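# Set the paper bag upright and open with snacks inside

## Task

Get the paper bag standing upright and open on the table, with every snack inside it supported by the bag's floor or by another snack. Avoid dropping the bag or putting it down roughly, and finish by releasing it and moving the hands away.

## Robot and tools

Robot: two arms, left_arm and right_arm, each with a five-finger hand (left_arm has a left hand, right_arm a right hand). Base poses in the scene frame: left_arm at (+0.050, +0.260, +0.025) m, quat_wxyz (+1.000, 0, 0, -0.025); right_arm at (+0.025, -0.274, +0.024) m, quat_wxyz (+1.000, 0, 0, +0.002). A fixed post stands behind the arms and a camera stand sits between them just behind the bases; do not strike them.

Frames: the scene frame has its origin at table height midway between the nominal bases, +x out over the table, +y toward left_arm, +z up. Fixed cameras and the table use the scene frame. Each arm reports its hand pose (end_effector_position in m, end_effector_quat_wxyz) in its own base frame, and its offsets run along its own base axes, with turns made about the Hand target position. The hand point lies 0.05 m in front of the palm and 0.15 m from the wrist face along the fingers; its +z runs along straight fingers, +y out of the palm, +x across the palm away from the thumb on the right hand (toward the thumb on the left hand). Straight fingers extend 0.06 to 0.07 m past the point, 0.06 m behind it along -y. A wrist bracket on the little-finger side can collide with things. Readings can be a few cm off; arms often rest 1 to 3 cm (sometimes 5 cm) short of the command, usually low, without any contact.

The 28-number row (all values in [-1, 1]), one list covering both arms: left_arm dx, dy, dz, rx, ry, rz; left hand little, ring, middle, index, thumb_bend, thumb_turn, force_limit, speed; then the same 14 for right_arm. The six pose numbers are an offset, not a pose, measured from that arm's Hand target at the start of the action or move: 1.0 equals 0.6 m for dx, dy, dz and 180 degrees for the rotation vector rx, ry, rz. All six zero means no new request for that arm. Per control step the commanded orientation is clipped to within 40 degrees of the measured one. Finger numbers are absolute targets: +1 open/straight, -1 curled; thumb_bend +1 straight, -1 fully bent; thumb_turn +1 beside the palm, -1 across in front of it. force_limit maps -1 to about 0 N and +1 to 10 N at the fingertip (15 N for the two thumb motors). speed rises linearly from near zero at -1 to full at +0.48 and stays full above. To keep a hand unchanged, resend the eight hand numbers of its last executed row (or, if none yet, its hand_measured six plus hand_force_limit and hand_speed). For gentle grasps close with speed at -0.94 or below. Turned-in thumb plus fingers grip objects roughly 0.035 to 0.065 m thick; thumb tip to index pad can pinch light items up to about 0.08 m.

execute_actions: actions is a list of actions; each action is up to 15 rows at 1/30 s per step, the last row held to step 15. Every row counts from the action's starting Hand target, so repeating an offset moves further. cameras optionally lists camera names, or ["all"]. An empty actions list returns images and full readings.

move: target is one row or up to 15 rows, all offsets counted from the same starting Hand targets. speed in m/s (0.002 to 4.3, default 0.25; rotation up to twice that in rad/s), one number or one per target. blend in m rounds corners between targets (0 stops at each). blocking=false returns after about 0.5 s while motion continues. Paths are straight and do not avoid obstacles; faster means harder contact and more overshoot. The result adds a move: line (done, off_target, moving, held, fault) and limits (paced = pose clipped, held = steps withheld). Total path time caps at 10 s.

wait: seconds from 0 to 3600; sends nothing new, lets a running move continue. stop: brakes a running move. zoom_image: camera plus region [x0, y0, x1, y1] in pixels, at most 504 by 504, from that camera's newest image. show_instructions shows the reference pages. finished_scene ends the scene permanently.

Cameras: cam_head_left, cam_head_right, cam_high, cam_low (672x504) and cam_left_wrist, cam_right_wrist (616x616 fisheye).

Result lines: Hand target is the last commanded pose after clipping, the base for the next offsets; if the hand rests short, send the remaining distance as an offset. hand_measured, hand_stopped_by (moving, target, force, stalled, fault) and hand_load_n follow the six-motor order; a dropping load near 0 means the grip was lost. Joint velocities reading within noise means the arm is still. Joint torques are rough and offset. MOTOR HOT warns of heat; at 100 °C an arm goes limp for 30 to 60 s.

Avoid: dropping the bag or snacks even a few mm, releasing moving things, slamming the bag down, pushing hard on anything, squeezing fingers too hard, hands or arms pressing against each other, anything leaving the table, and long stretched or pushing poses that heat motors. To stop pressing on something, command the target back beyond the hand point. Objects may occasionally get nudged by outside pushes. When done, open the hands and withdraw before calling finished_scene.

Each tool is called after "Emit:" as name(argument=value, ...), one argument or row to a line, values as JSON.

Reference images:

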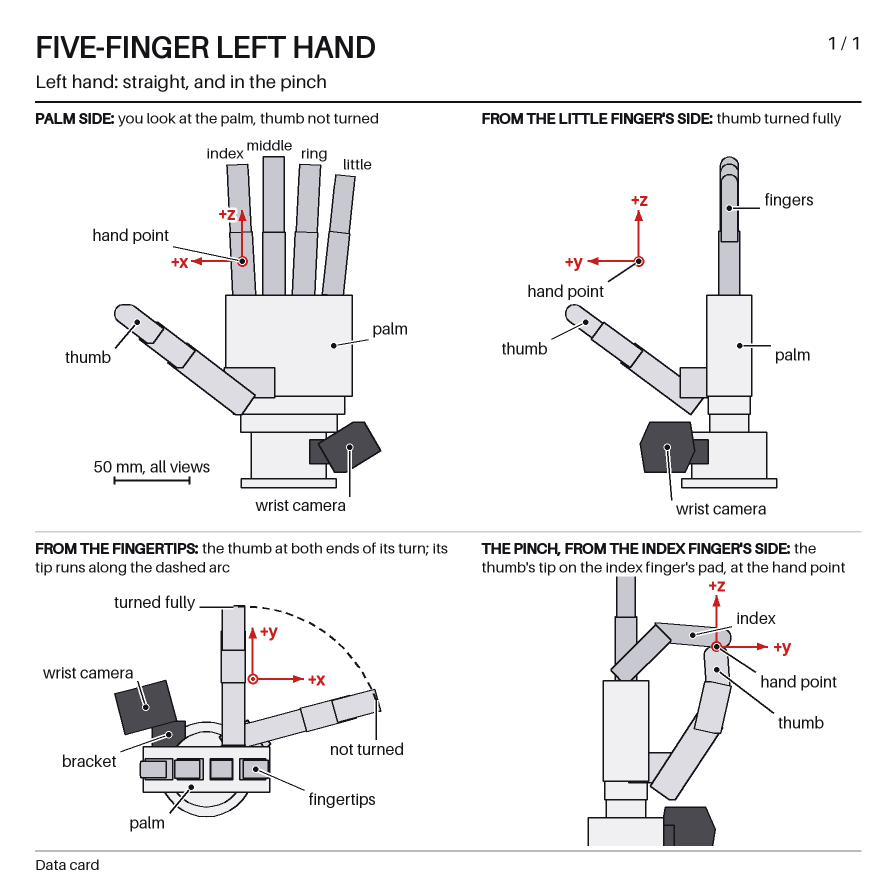

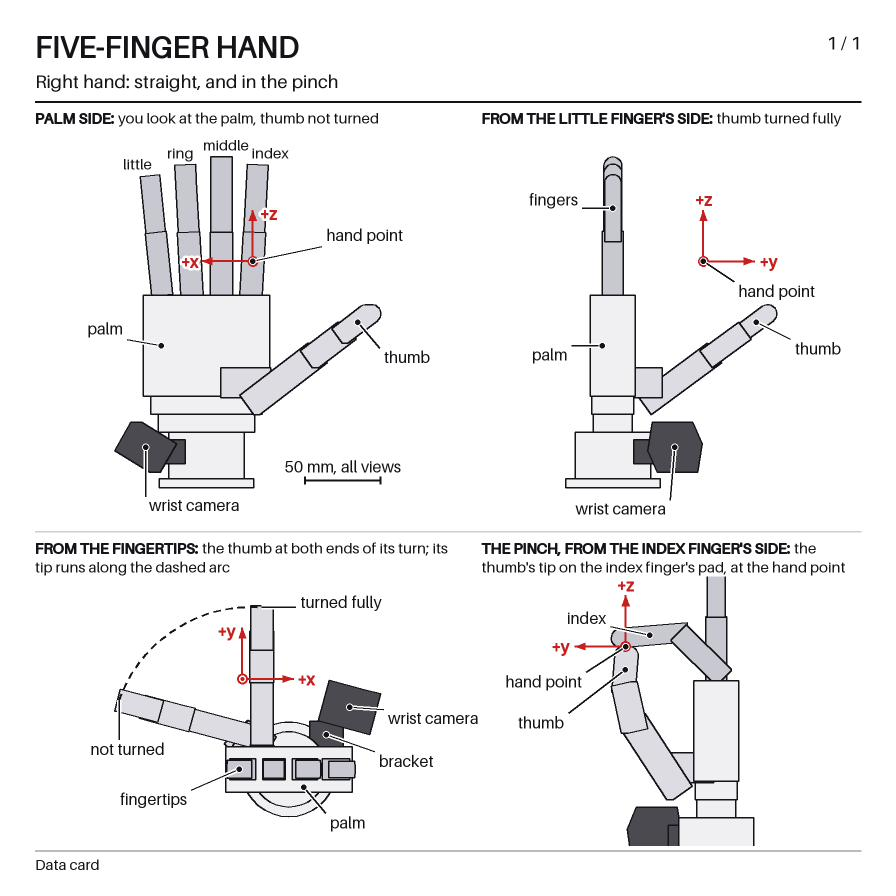

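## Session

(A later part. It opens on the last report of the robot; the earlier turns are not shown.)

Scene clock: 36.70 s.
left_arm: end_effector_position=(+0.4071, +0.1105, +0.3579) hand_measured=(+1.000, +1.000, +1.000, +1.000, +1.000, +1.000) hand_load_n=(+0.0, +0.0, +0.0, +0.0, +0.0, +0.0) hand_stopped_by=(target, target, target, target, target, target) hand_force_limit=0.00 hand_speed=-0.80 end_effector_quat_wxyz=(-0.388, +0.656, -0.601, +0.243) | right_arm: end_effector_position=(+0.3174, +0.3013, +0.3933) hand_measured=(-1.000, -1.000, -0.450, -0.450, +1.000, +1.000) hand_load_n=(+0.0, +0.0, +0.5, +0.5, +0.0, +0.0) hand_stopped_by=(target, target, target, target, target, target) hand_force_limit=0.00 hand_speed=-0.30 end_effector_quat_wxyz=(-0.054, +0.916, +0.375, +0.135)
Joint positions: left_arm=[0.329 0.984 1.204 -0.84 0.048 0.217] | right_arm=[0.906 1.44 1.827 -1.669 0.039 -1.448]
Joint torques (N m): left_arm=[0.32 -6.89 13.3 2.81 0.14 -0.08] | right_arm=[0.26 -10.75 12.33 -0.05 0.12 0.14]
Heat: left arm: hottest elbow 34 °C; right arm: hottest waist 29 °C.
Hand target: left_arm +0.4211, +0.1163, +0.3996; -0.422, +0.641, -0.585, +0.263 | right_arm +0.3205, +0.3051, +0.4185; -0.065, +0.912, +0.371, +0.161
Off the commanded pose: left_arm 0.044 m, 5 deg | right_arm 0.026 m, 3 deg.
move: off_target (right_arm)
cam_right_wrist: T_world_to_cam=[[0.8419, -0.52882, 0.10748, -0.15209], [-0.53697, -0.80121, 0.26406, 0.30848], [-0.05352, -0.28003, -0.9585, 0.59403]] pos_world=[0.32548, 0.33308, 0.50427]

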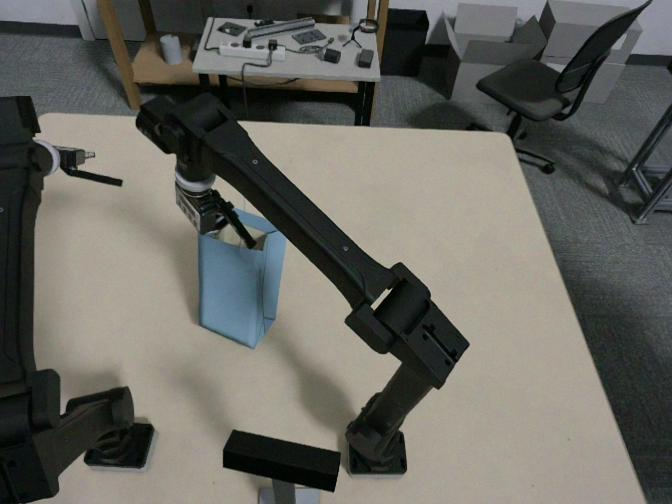

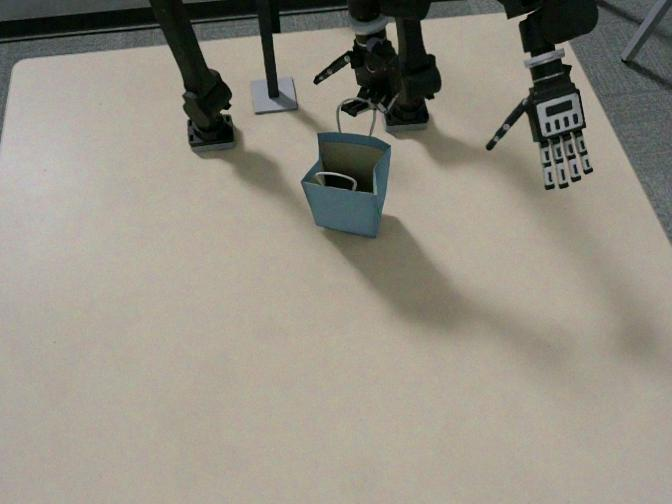

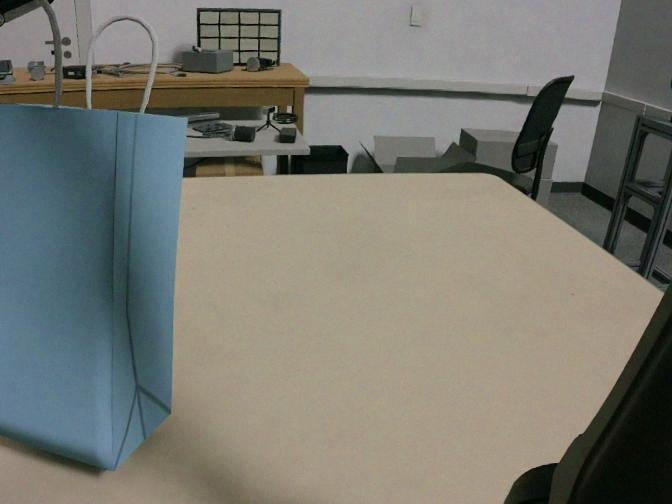

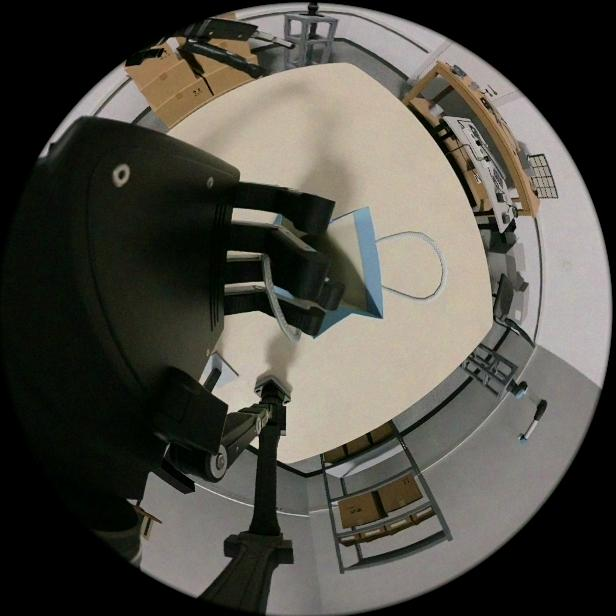

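Emit:
move(
  target=[0,0,0,0,0,0,1,1,1,1,1,1,0,-0.8,-0.025,0.010,-0.0667,0,0,0,-1,-1,-0.45,-0.45,1,1,0,-0.3],
  speed=0.04,
  cameras=["cam_head_right","cam_high","cam_low","cam_right_wrist"],
)

Emit:
zoom_image(
  camera="cam_head_right",
  region=[140, 180, 320, 390],
)

Emit:
zoom_image(
  camera="cam_high",
  region=[260, 80, 440, 260],
)

Scene clock: 39.13 s.
left_arm: end_effector_position=(+0.4071, +0.1105, +0.3579) hand_measured=(+1.000, +1.000, +1.000, +1.000, +1.000, +1.000) hand_load_n=(+0.0, +0.0, +0.0, +0.0, +0.0, +0.0) hand_stopped_by=(target, target, target, target, target, target) hand_force_limit=0.00 hand_speed=-0.80 end_effector_quat_wxyz=(-0.388, +0.656, -0.601, +0.243) | right_arm: end_effector_position=(+0.3076, +0.3076, +0.3646) hand_measured=(-1.000, -1.000, -0.450, -0.450, +1.000, +1.000) hand_load_n=(+0.0, +0.0, +0.5, +0.0, +0.0, +0.0) hand_stopped_by=(target, target, target, target, target, target) hand_force_limit=0.00 hand_speed=-0.30 end_effector_quat_wxyz=(-0.053, +0.917, +0.371, +0.136)
Joint positions: left_arm=[0.329 0.984 1.204 -0.84 0.048 0.217] | right_arm=[0.935 1.411 1.716 -1.587 0.051 -1.413]
Joint torques (N m): left_arm=[0.21 -6.83 13.3 2.81 0.14 -0.09] | right_arm=[-0.44 -12.81 8.53 1.05 0.14 0.17]
Heat: left arm: hottest elbow 34 °C; right arm: hottest waist 29 °C.
Hand target: left_arm +0.4211, +0.1163, +0.3996; -0.422, +0.641, -0.585, +0.263 | right_arm +0.3055, +0.3111, +0.3785; -0.065, +0.912, +0.371, +0.161
Off the commanded pose: left_arm 0.044 m, 5 deg | right_arm 0.015 m, 3 deg.
move: off_target (right_arm)
cam_right_wrist: T_world_to_cam=[[0.83729, -0.53572, 0.10935, -0.13456], [-0.54414, -0.79686, 0.26253, 0.31727], [-0.0535, -0.27932, -0.95871, 0.56759]] pos_world=[0.31567, 0.33927, 0.47557]

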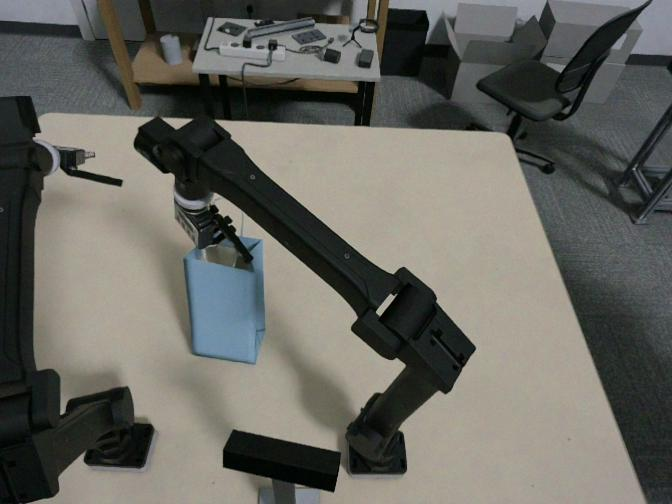

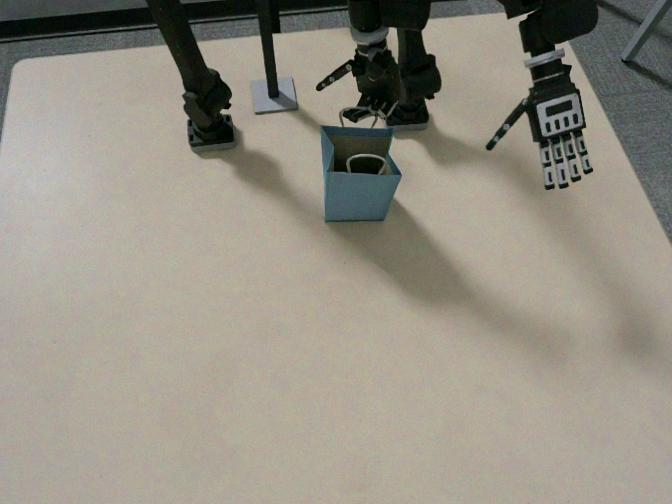

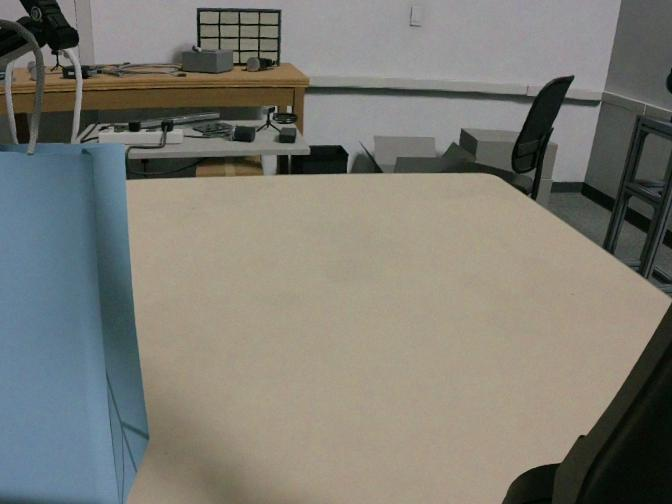

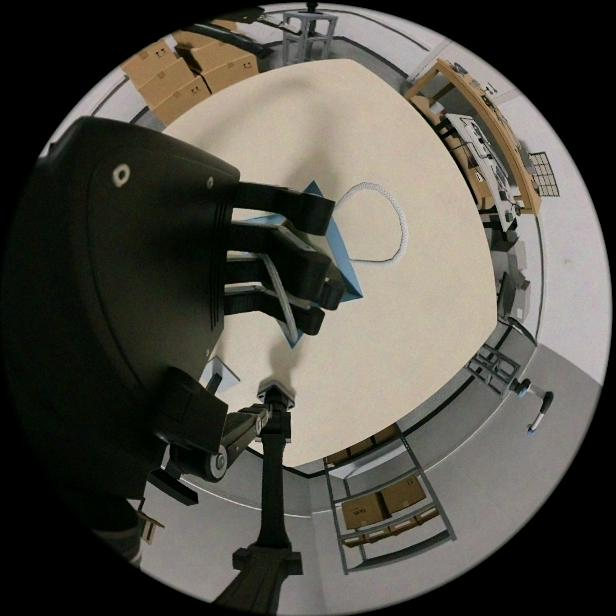

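Scaled by 2.400 from the camera's image (finer frame: 960x720).

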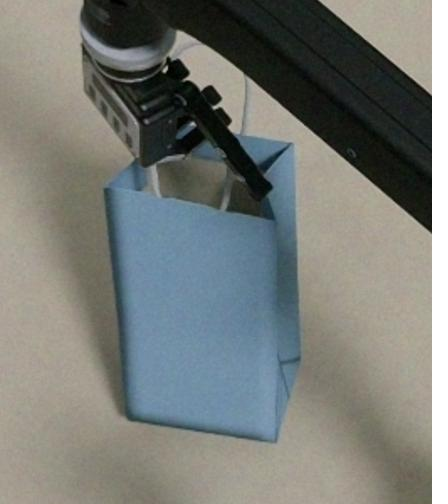

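Scaled by 2.800 from the camera's image (finer frame: 960x720).

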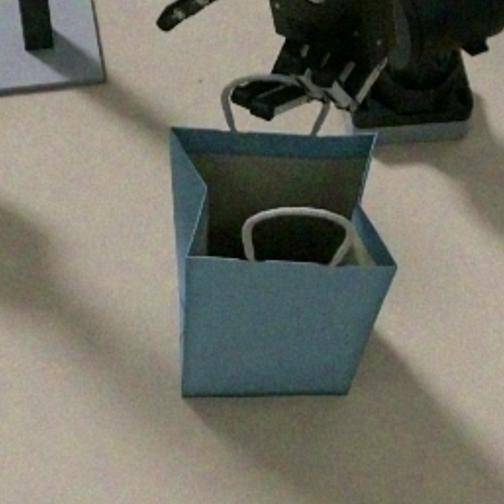

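Emit:
wait(
  seconds=1,
  cameras=["cam_head_right","cam_high","cam_low"],
)

Emit:
zoom_image(
  camera="cam_high",
  region=[260, 80, 440, 260],
)

Emit:
zoom_image(
  camera="cam_low",
  region=[0, 300, 200, 504],
)

Scene clock: 40.27 s.
left_arm: end_effector_position=(+0.4071, +0.1105, +0.3579) hand_measured=(+1.000, +1.000, +1.000, +1.000, +1.000, +1.000) hand_load_n=(+0.0, +0.0, -0.5, +0.0, +0.0, +0.0) hand_stopped_by=(target, target, target, target, target, target) hand_force_limit=0.00 hand_speed=-0.80 end_effector_quat_wxyz=(-0.388, +0.656, -0.601, +0.243) | right_arm: end_effector_position=(+0.3076, +0.3076, +0.3646) hand_measured=(-1.000, -1.000, -0.450, -0.450, +1.000, +1.000) hand_load_n=(+0.0, +0.0, +0.0, +0.0, +0.0, +0.0) hand_stopped_by=(target, target, target, target, target, target) hand_force_limit=0.00 hand_speed=-0.30 end_effector_quat_wxyz=(-0.053, +0.917, +0.371, +0.136)
Joint positions: left_arm=[0.329 0.984 1.204 -0.84 0.048 0.217] | right_arm=[0.935 1.411 1.716 -1.587 0.051 -1.413]
Joint torques (N m): left_arm=[0.26 -6.89 13.33 2.78 0.14 -0.09] | right_arm=[-0.21 -12.4 8.54 1.05 0.14 0.11]
Heat: left arm: hottest elbow 34 °C; right arm: hottest waist 29 °C.
Hand target: left_arm +0.4211, +0.1163, +0.3996; -0.422, +0.641, -0.585, +0.263 | right_arm +0.3055, +0.3111, +0.3785; -0.065, +0.912, +0.371, +0.161
Off the commanded pose: left_arm 0.044 m, 5 deg | right_arm 0.015 m, 3 deg.
wait: 1.00 s; at rest by 0.03 s

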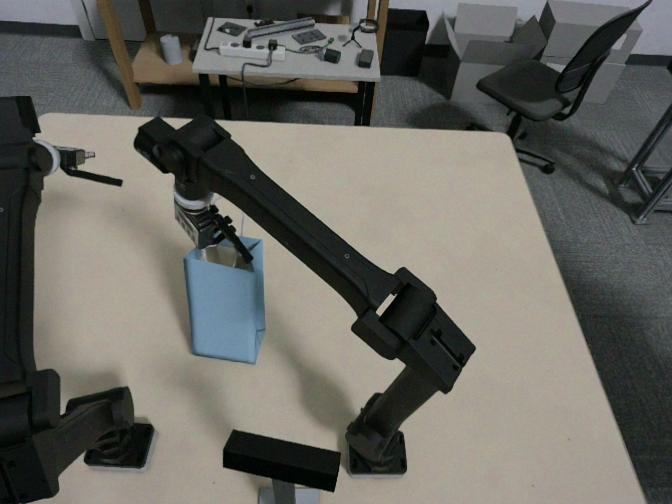

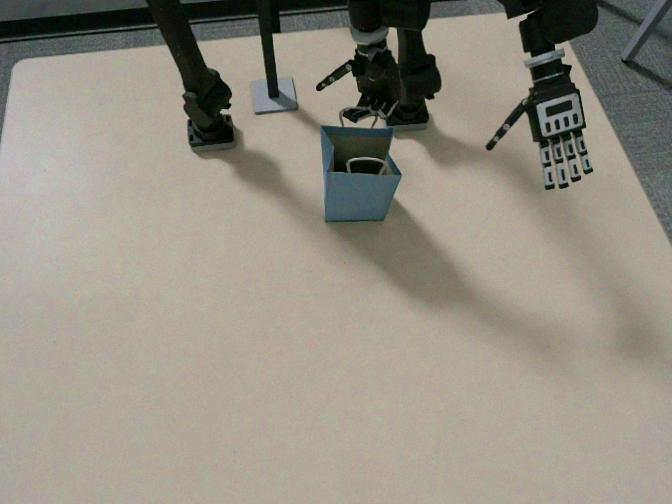

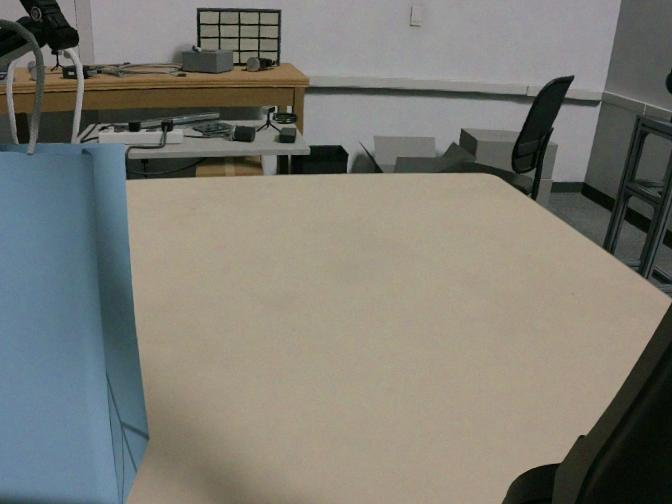

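Scaled by 2.800 from the camera's image (finer frame: 960x720).

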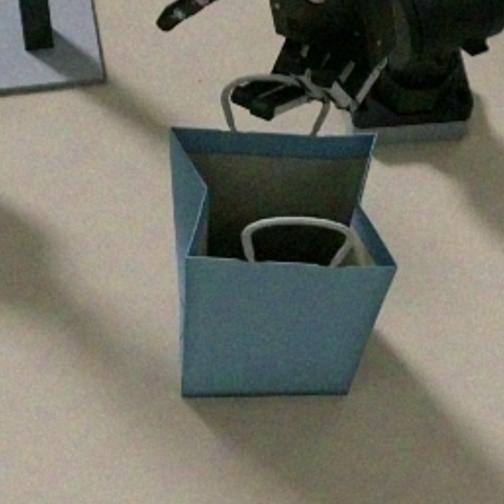

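Scaled by 2.471 from the camera's image (finer frame: 960x720).

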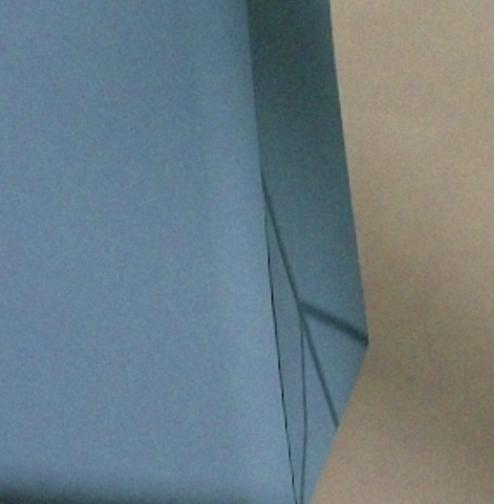

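Emit:
move(
  target=[0,0,0,0,0,0,1,1,1,1,1,1,0,-0.8,-0.0833,0.010,-0.03,0,0,0,-1,-1,-0.45,-0.45,1,1,0,-0.3],
  speed=0.03,
  cameras=["cam_head_right","cam_high","cam_low","cam_right_wrist"],
)

Emit:
zoom_image(
  camera="cam_head_right",
  region=[140, 180, 320, 390],
)

Emit:
zoom_image(
  camera="cam_high",
  region=[260, 80, 440, 260],
)

Scene clock: 43.20 s.
left_arm: end_effector_position=(+0.4071, +0.1105, +0.3579) hand_measured=(+1.000, +1.000, +1.000, +1.000, +1.000, +1.000) hand_load_n=(+0.0, +0.0, +0.0, +0.0, +0.0, +0.0) hand_stopped_by=(target, target, target, target, target, target) hand_force_limit=0.00 hand_speed=-0.80 end_effector_quat_wxyz=(-0.388, +0.656, -0.601, +0.243) | right_arm: end_effector_position=(+0.2554, +0.3157, +0.3475) hand_measured=(-1.000, -1.000, -0.450, -0.450, +1.000, +1.000) hand_load_n=(+0.0, +0.0, +0.0, +0.0, +0.0, +0.0) hand_stopped_by=(target, target, target, target, target, target) hand_force_limit=0.00 hand_speed=-0.30 end_effector_quat_wxyz=(-0.051, +0.915, +0.375, +0.138)
Joint positions: left_arm=[0.329 0.984 1.204 -0.84 0.048 0.217] | right_arm=[1.058 1.342 1.601 -1.549 0.09 -1.304]
Joint torques (N m): left_arm=[0.26 -6.95 13.3 2.78 0.14 -0.09] | right_arm=[0.5 -11.4 8.61 0.91 0.17 0.13]
Heat: left arm: hottest elbow 35 °C; right arm: hottest waist 29 °C.
Hand target: left_arm +0.4211, +0.1163, +0.3996; -0.422, +0.641, -0.585, +0.263 | right_arm +0.2555, +0.3171, +0.3605; -0.065, +0.912, +0.371, +0.161
Off the commanded pose: left_arm 0.044 m, 5 deg | right_arm 0.013 m, 3 deg.
move: off_target (right_arm)
cam_right_wrist: T_world_to_cam=[[0.84081, -0.52887, 0.11547, -0.08977], [-0.53933, -0.80014, 0.26247, 0.29958], [-0.04642, -0.28296, -0.95801, 0.54973]] pos_world=[0.26257, 0.34778, 0.45838]

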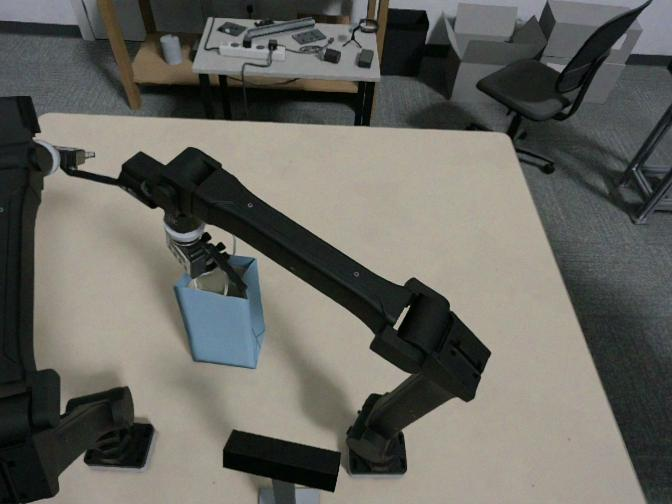

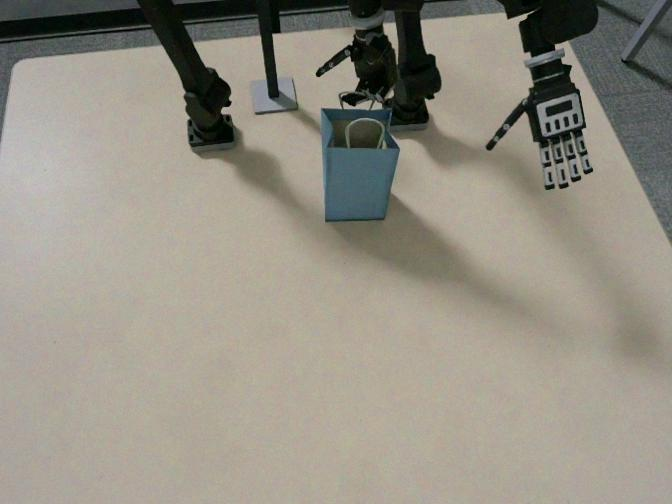

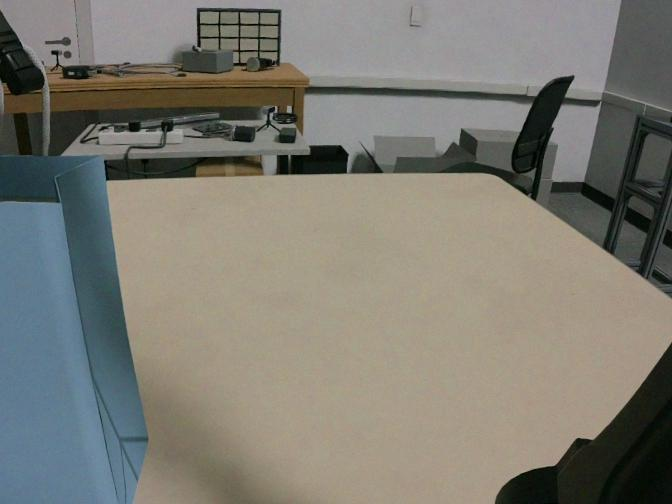

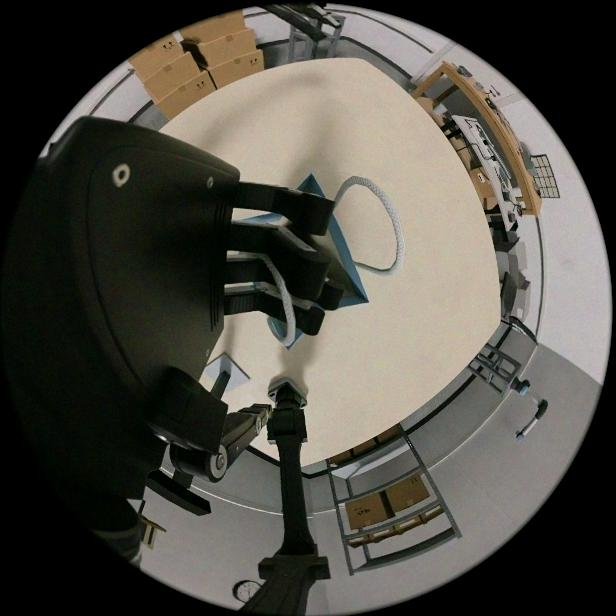

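Scaled by 2.400 from the camera's image (finer frame: 960x720).

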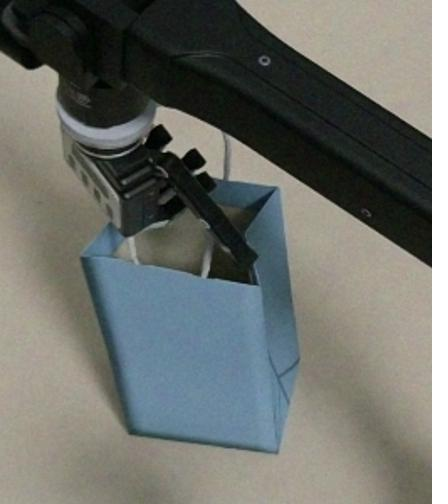

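Scaled by 2.800 from the camera's image (finer frame: 960x720).

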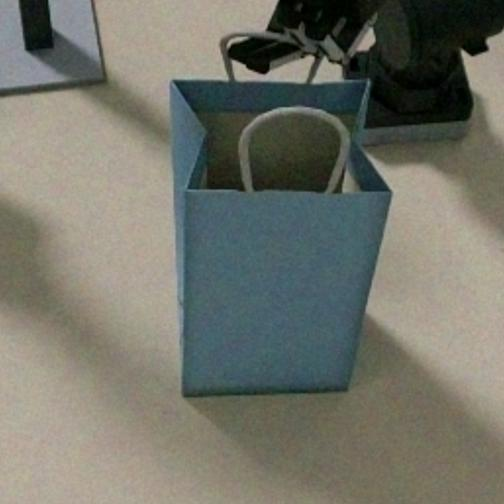

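Emit:
zoom_image(
  camera="cam_high",
  region=[310, 70, 410, 160],
)

Emit:
zoom_image(
  camera="cam_right_wrist",
  region=[200, 150, 420, 370],
)

Emit:
zoom_image(
  camera="cam_head_right",
  region=[160, 210, 280, 310],
)

Scaled by 5.040 from the camera's image (finer frame: 960x720).

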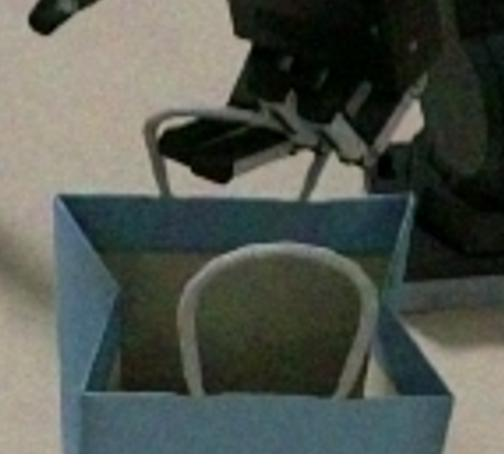

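Scaled by 2.291 from the camera's image (finer frame: 880x880).

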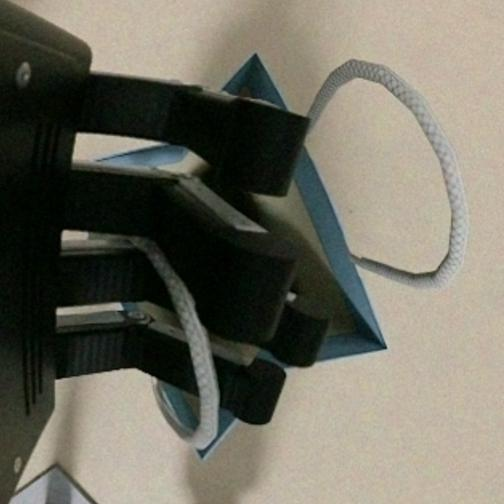

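Scaled by 4.200 from the camera's image (finer frame: 960x720).

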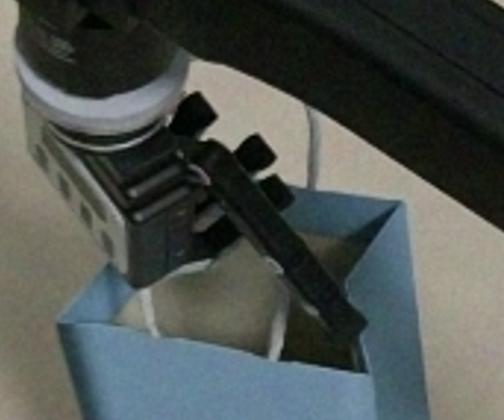

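Emit:
move(
  target=[0,0,0,0,0,0,1,1,1,1,1,1,0,-0.8,0.0467,-0.035,0,0,0,0,-1,-1,-0.45,-0.45,1,1,0,-0.3],
  speed=0.04,
  cameras=["cam_head_right","cam_high","cam_low","cam_right_wrist"],
)

Emit:
zoom_image(
  camera="cam_high",
  region=[300, 70, 420, 230],
)

Emit:
zoom_image(
  camera="cam_right_wrist",
  region=[200, 150, 420, 370],
)

Emit:
zoom_image(
  camera="cam_head_right",
  region=[160, 210, 280, 380],
)

Scene clock: 47.37 s.
left_arm: end_effector_position=(+0.4071, +0.1105, +0.3579) hand_measured=(+1.000, +1.000, +1.000, +1.000, +1.000, +1.000) hand_load_n=(+0.0, +0.0, +0.0, +0.0, +0.0, +0.0) hand_stopped_by=(target, target, target, target, target, target) hand_force_limit=0.00 hand_speed=-0.80 end_effector_quat_wxyz=(-0.388, +0.656, -0.601, +0.243) | right_arm: end_effector_position=(+0.2794, +0.2966, +0.3472) hand_measured=(-1.000, -1.000, -0.450, -0.450, +1.000, +1.000) hand_load_n=(+0.0, +0.5, +0.0, +0.5, +0.0, +0.0) hand_stopped_by=(target, target, target, target, target, target) hand_force_limit=0.00 hand_speed=-0.30 end_effector_quat_wxyz=(-0.052, +0.917, +0.370, +0.137)
Joint positions: left_arm=[0.329 0.984 1.204 -0.84 0.048 0.217] | right_arm=[0.978 1.333 1.592 -1.543 0.067 -1.37]
Joint torques (N m): left_arm=[0.26 -6.83 13.27 2.81 0.14 -0.09] | right_arm=[-1.2 -11.46 8.79 0.94 -0.02 -0.07]
Heat: left arm: hottest elbow 35 °C; right arm: hottest waist 29 °C.
Hand target: left_arm +0.4211, +0.1163, +0.3996; -0.422, +0.641, -0.585, +0.263 | right_arm +0.2835, +0.2961, +0.3605; -0.065, +0.912, +0.371, +0.161
Off the commanded pose: left_arm 0.044 m, 5 deg | right_arm 0.014 m, 3 deg.
move: off_target (right_arm)
cam_right_wrist: T_world_to_cam=[[0.83566, -0.53773, 0.1119, -0.11475], [-0.54681, -0.79533, 0.26164, 0.29836], [-0.05169, -0.27983, -0.95866, 0.54597]] pos_world=[0.28726, 0.32837, 0.45817]

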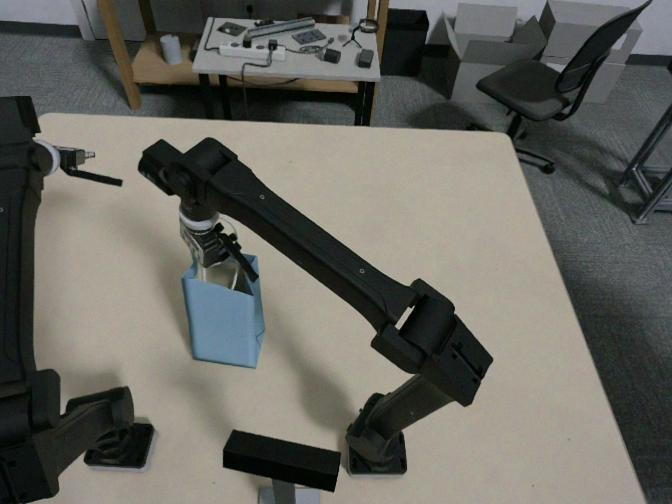

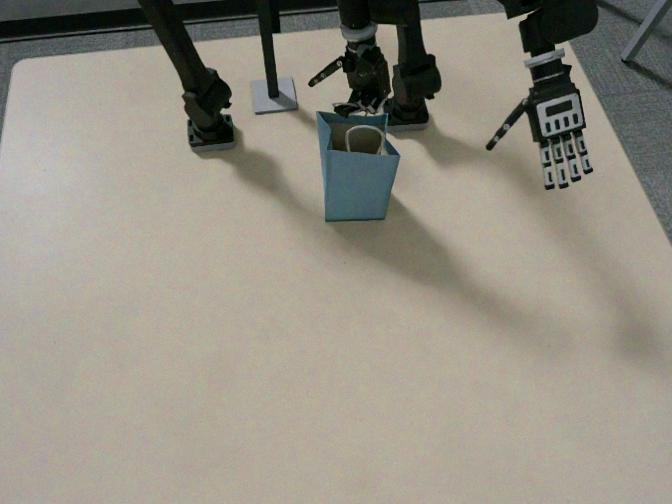

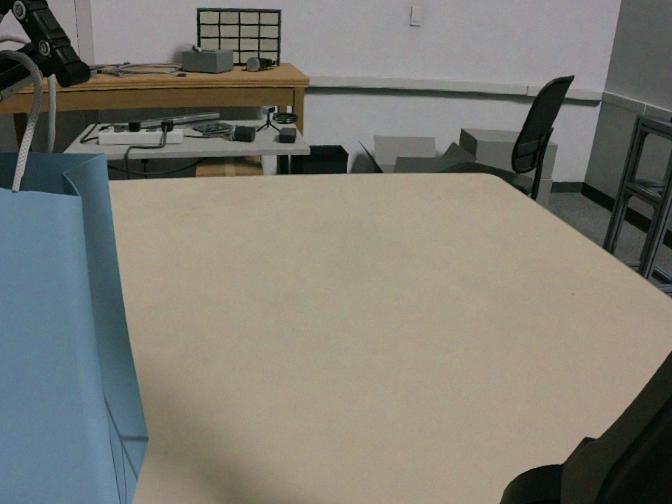

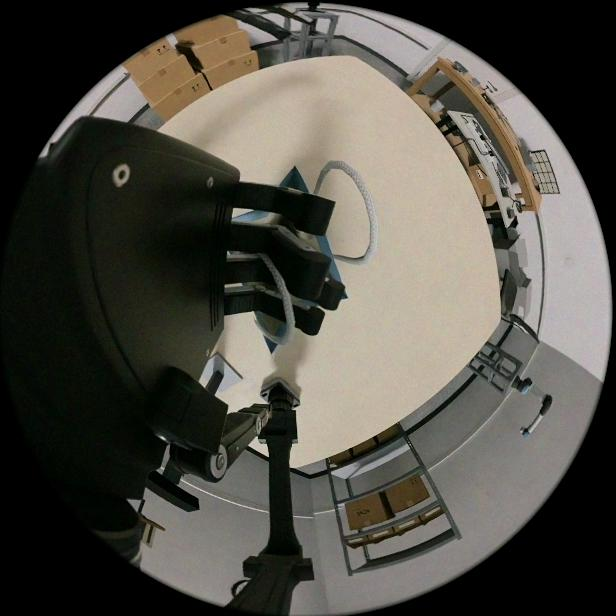

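Scaled by 3.150 from the camera's image (finer frame: 960x720).

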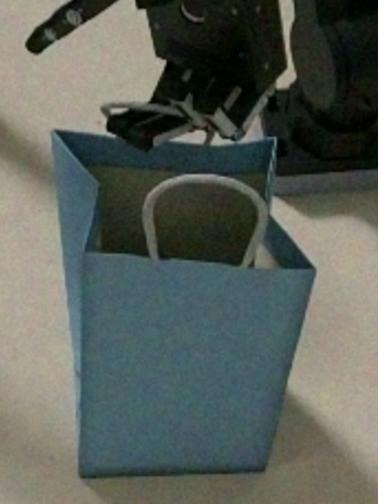

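Scaled by 2.291 from the camera's image (finer frame: 880x880).

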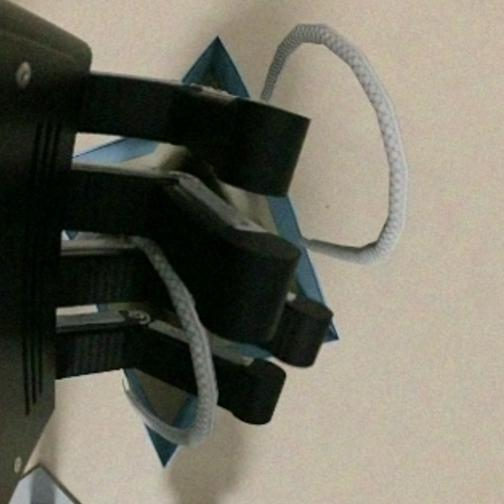

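Scaled by 2.965 from the camera's image (finer frame: 960x720).

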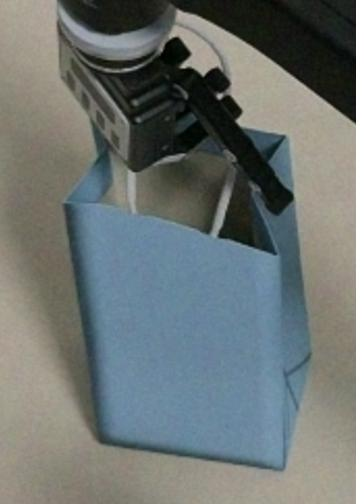

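Emit:
move(
  target=[0,0,0,0,0,0,1,1,1,1,1,1,0,-0.8,0,0,0,0,0,0,-1,-1,0.35,0.35,1,1,0,-0.5],
  speed=0.04,
  cameras=["cam_head_right","cam_high","cam_low","cam_right_wrist"],
)

Emit:
zoom_image(
  camera="cam_high",
  region=[300, 70, 420, 230],
)

Emit:
zoom_image(
  camera="cam_right_wrist",
  region=[200, 150, 420, 370],
)

Emit:
zoom_image(
  camera="cam_head_right",
  region=[160, 210, 280, 380],
)

Scene clock: 48.70 s.
left_arm: end_effector_position=(+0.4071, +0.1105, +0.3579) hand_measured=(+1.000, +1.000, +1.000, +1.000, +1.000, +1.000) hand_load_n=(+0.0, +0.0, +0.0, +0.0, +0.0, +0.0) hand_stopped_by=(target, target, target, target, target, target) hand_force_limit=0.00 hand_speed=-0.80 end_effector_quat_wxyz=(-0.388, +0.656, -0.601, +0.243) | right_arm: end_effector_position=(+0.2794, +0.2966, +0.3472) hand_measured=(-1.000, -1.000, +0.350, +0.350, +1.000, +1.000) hand_load_n=(+0.0, +0.0, +0.0, +0.0, -0.5, +0.0) hand_stopped_by=(target, target, target, target, target, target) hand_force_limit=0.00 hand_speed=-0.50 end_effector_quat_wxyz=(-0.052, +0.917, +0.370, +0.137)
Joint positions: left_arm=[0.329 0.984 1.204 -0.84 0.048 0.217] | right_arm=[0.978 1.333 1.592 -1.543 0.067 -1.37]
Joint torques (N m): left_arm=[0.32 -6.95 13.29 2.8 0.14 -0.08] | right_arm=[-1.55 -10.99 8.62 1.14 -0.01 -0.06]
Heat: left arm: hottest elbow 35 °C; right arm: hottest waist 29 °C.
Hand target: left_arm +0.4211, +0.1163, +0.3996; -0.422, +0.641, -0.585, +0.263 | right_arm +0.2835, +0.2961, +0.3605; -0.065, +0.912, +0.371, +0.161
Off the commanded pose: left_arm 0.044 m, 5 deg | right_arm 0.014 m, 3 deg.
move: done
cam_right_wrist: T_world_to_cam=[[0.83566, -0.53773, 0.1119, -0.11475], [-0.54681, -0.79533, 0.26164, 0.29836], [-0.05169, -0.27983, -0.95866, 0.54597]] pos_world=[0.28726, 0.32837, 0.45817]

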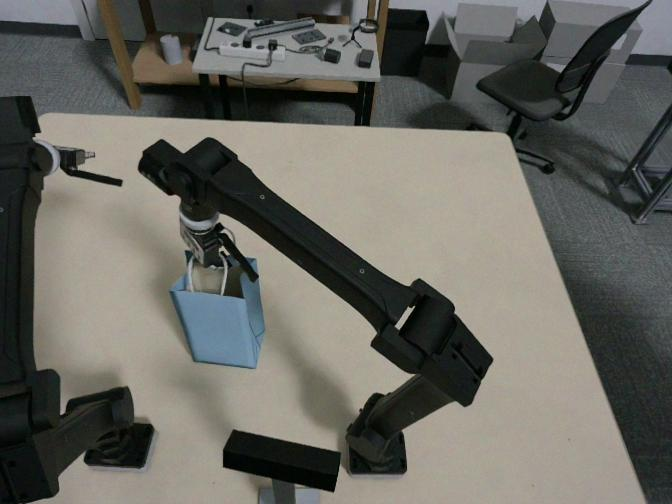

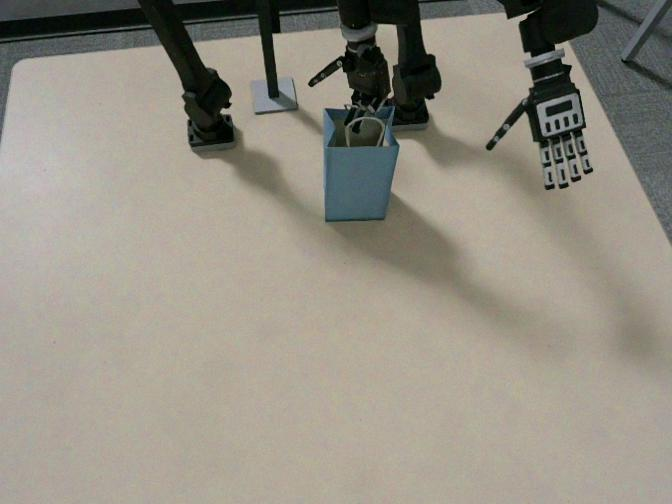

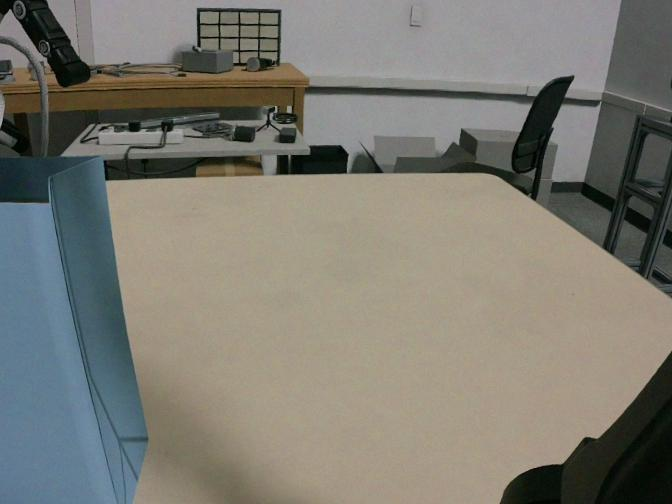

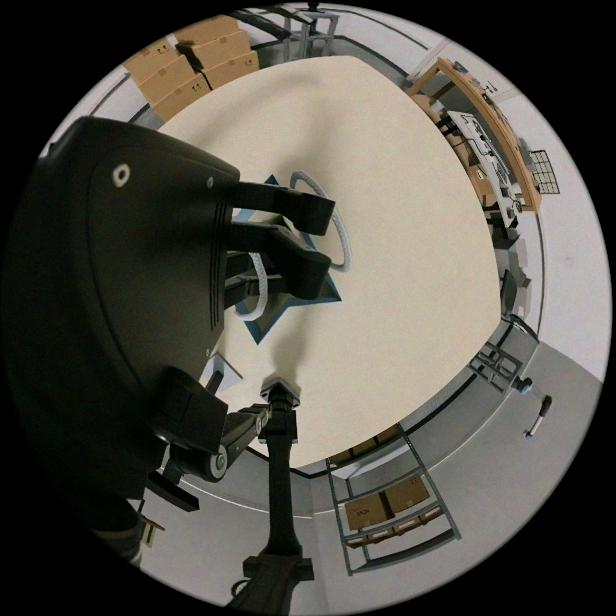

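Scaled by 3.150 from the camera's image (finer frame: 960x720).

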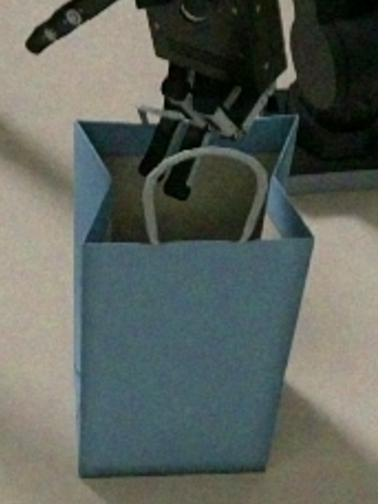

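Scaled by 2.291 from the camera's image (finer frame: 880x880).

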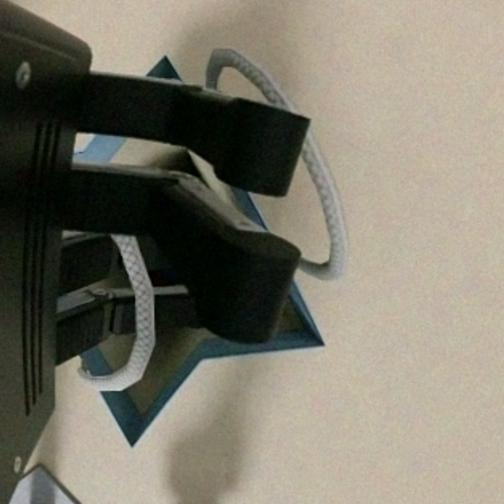

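Scaled by 2.965 from the camera's image (finer frame: 960x720).

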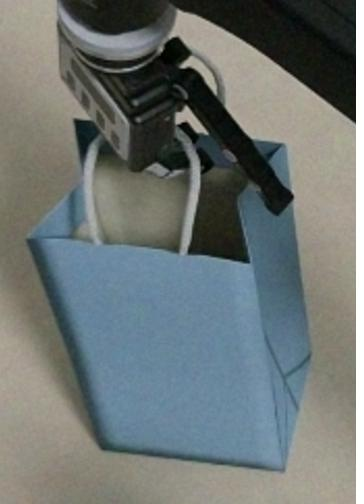

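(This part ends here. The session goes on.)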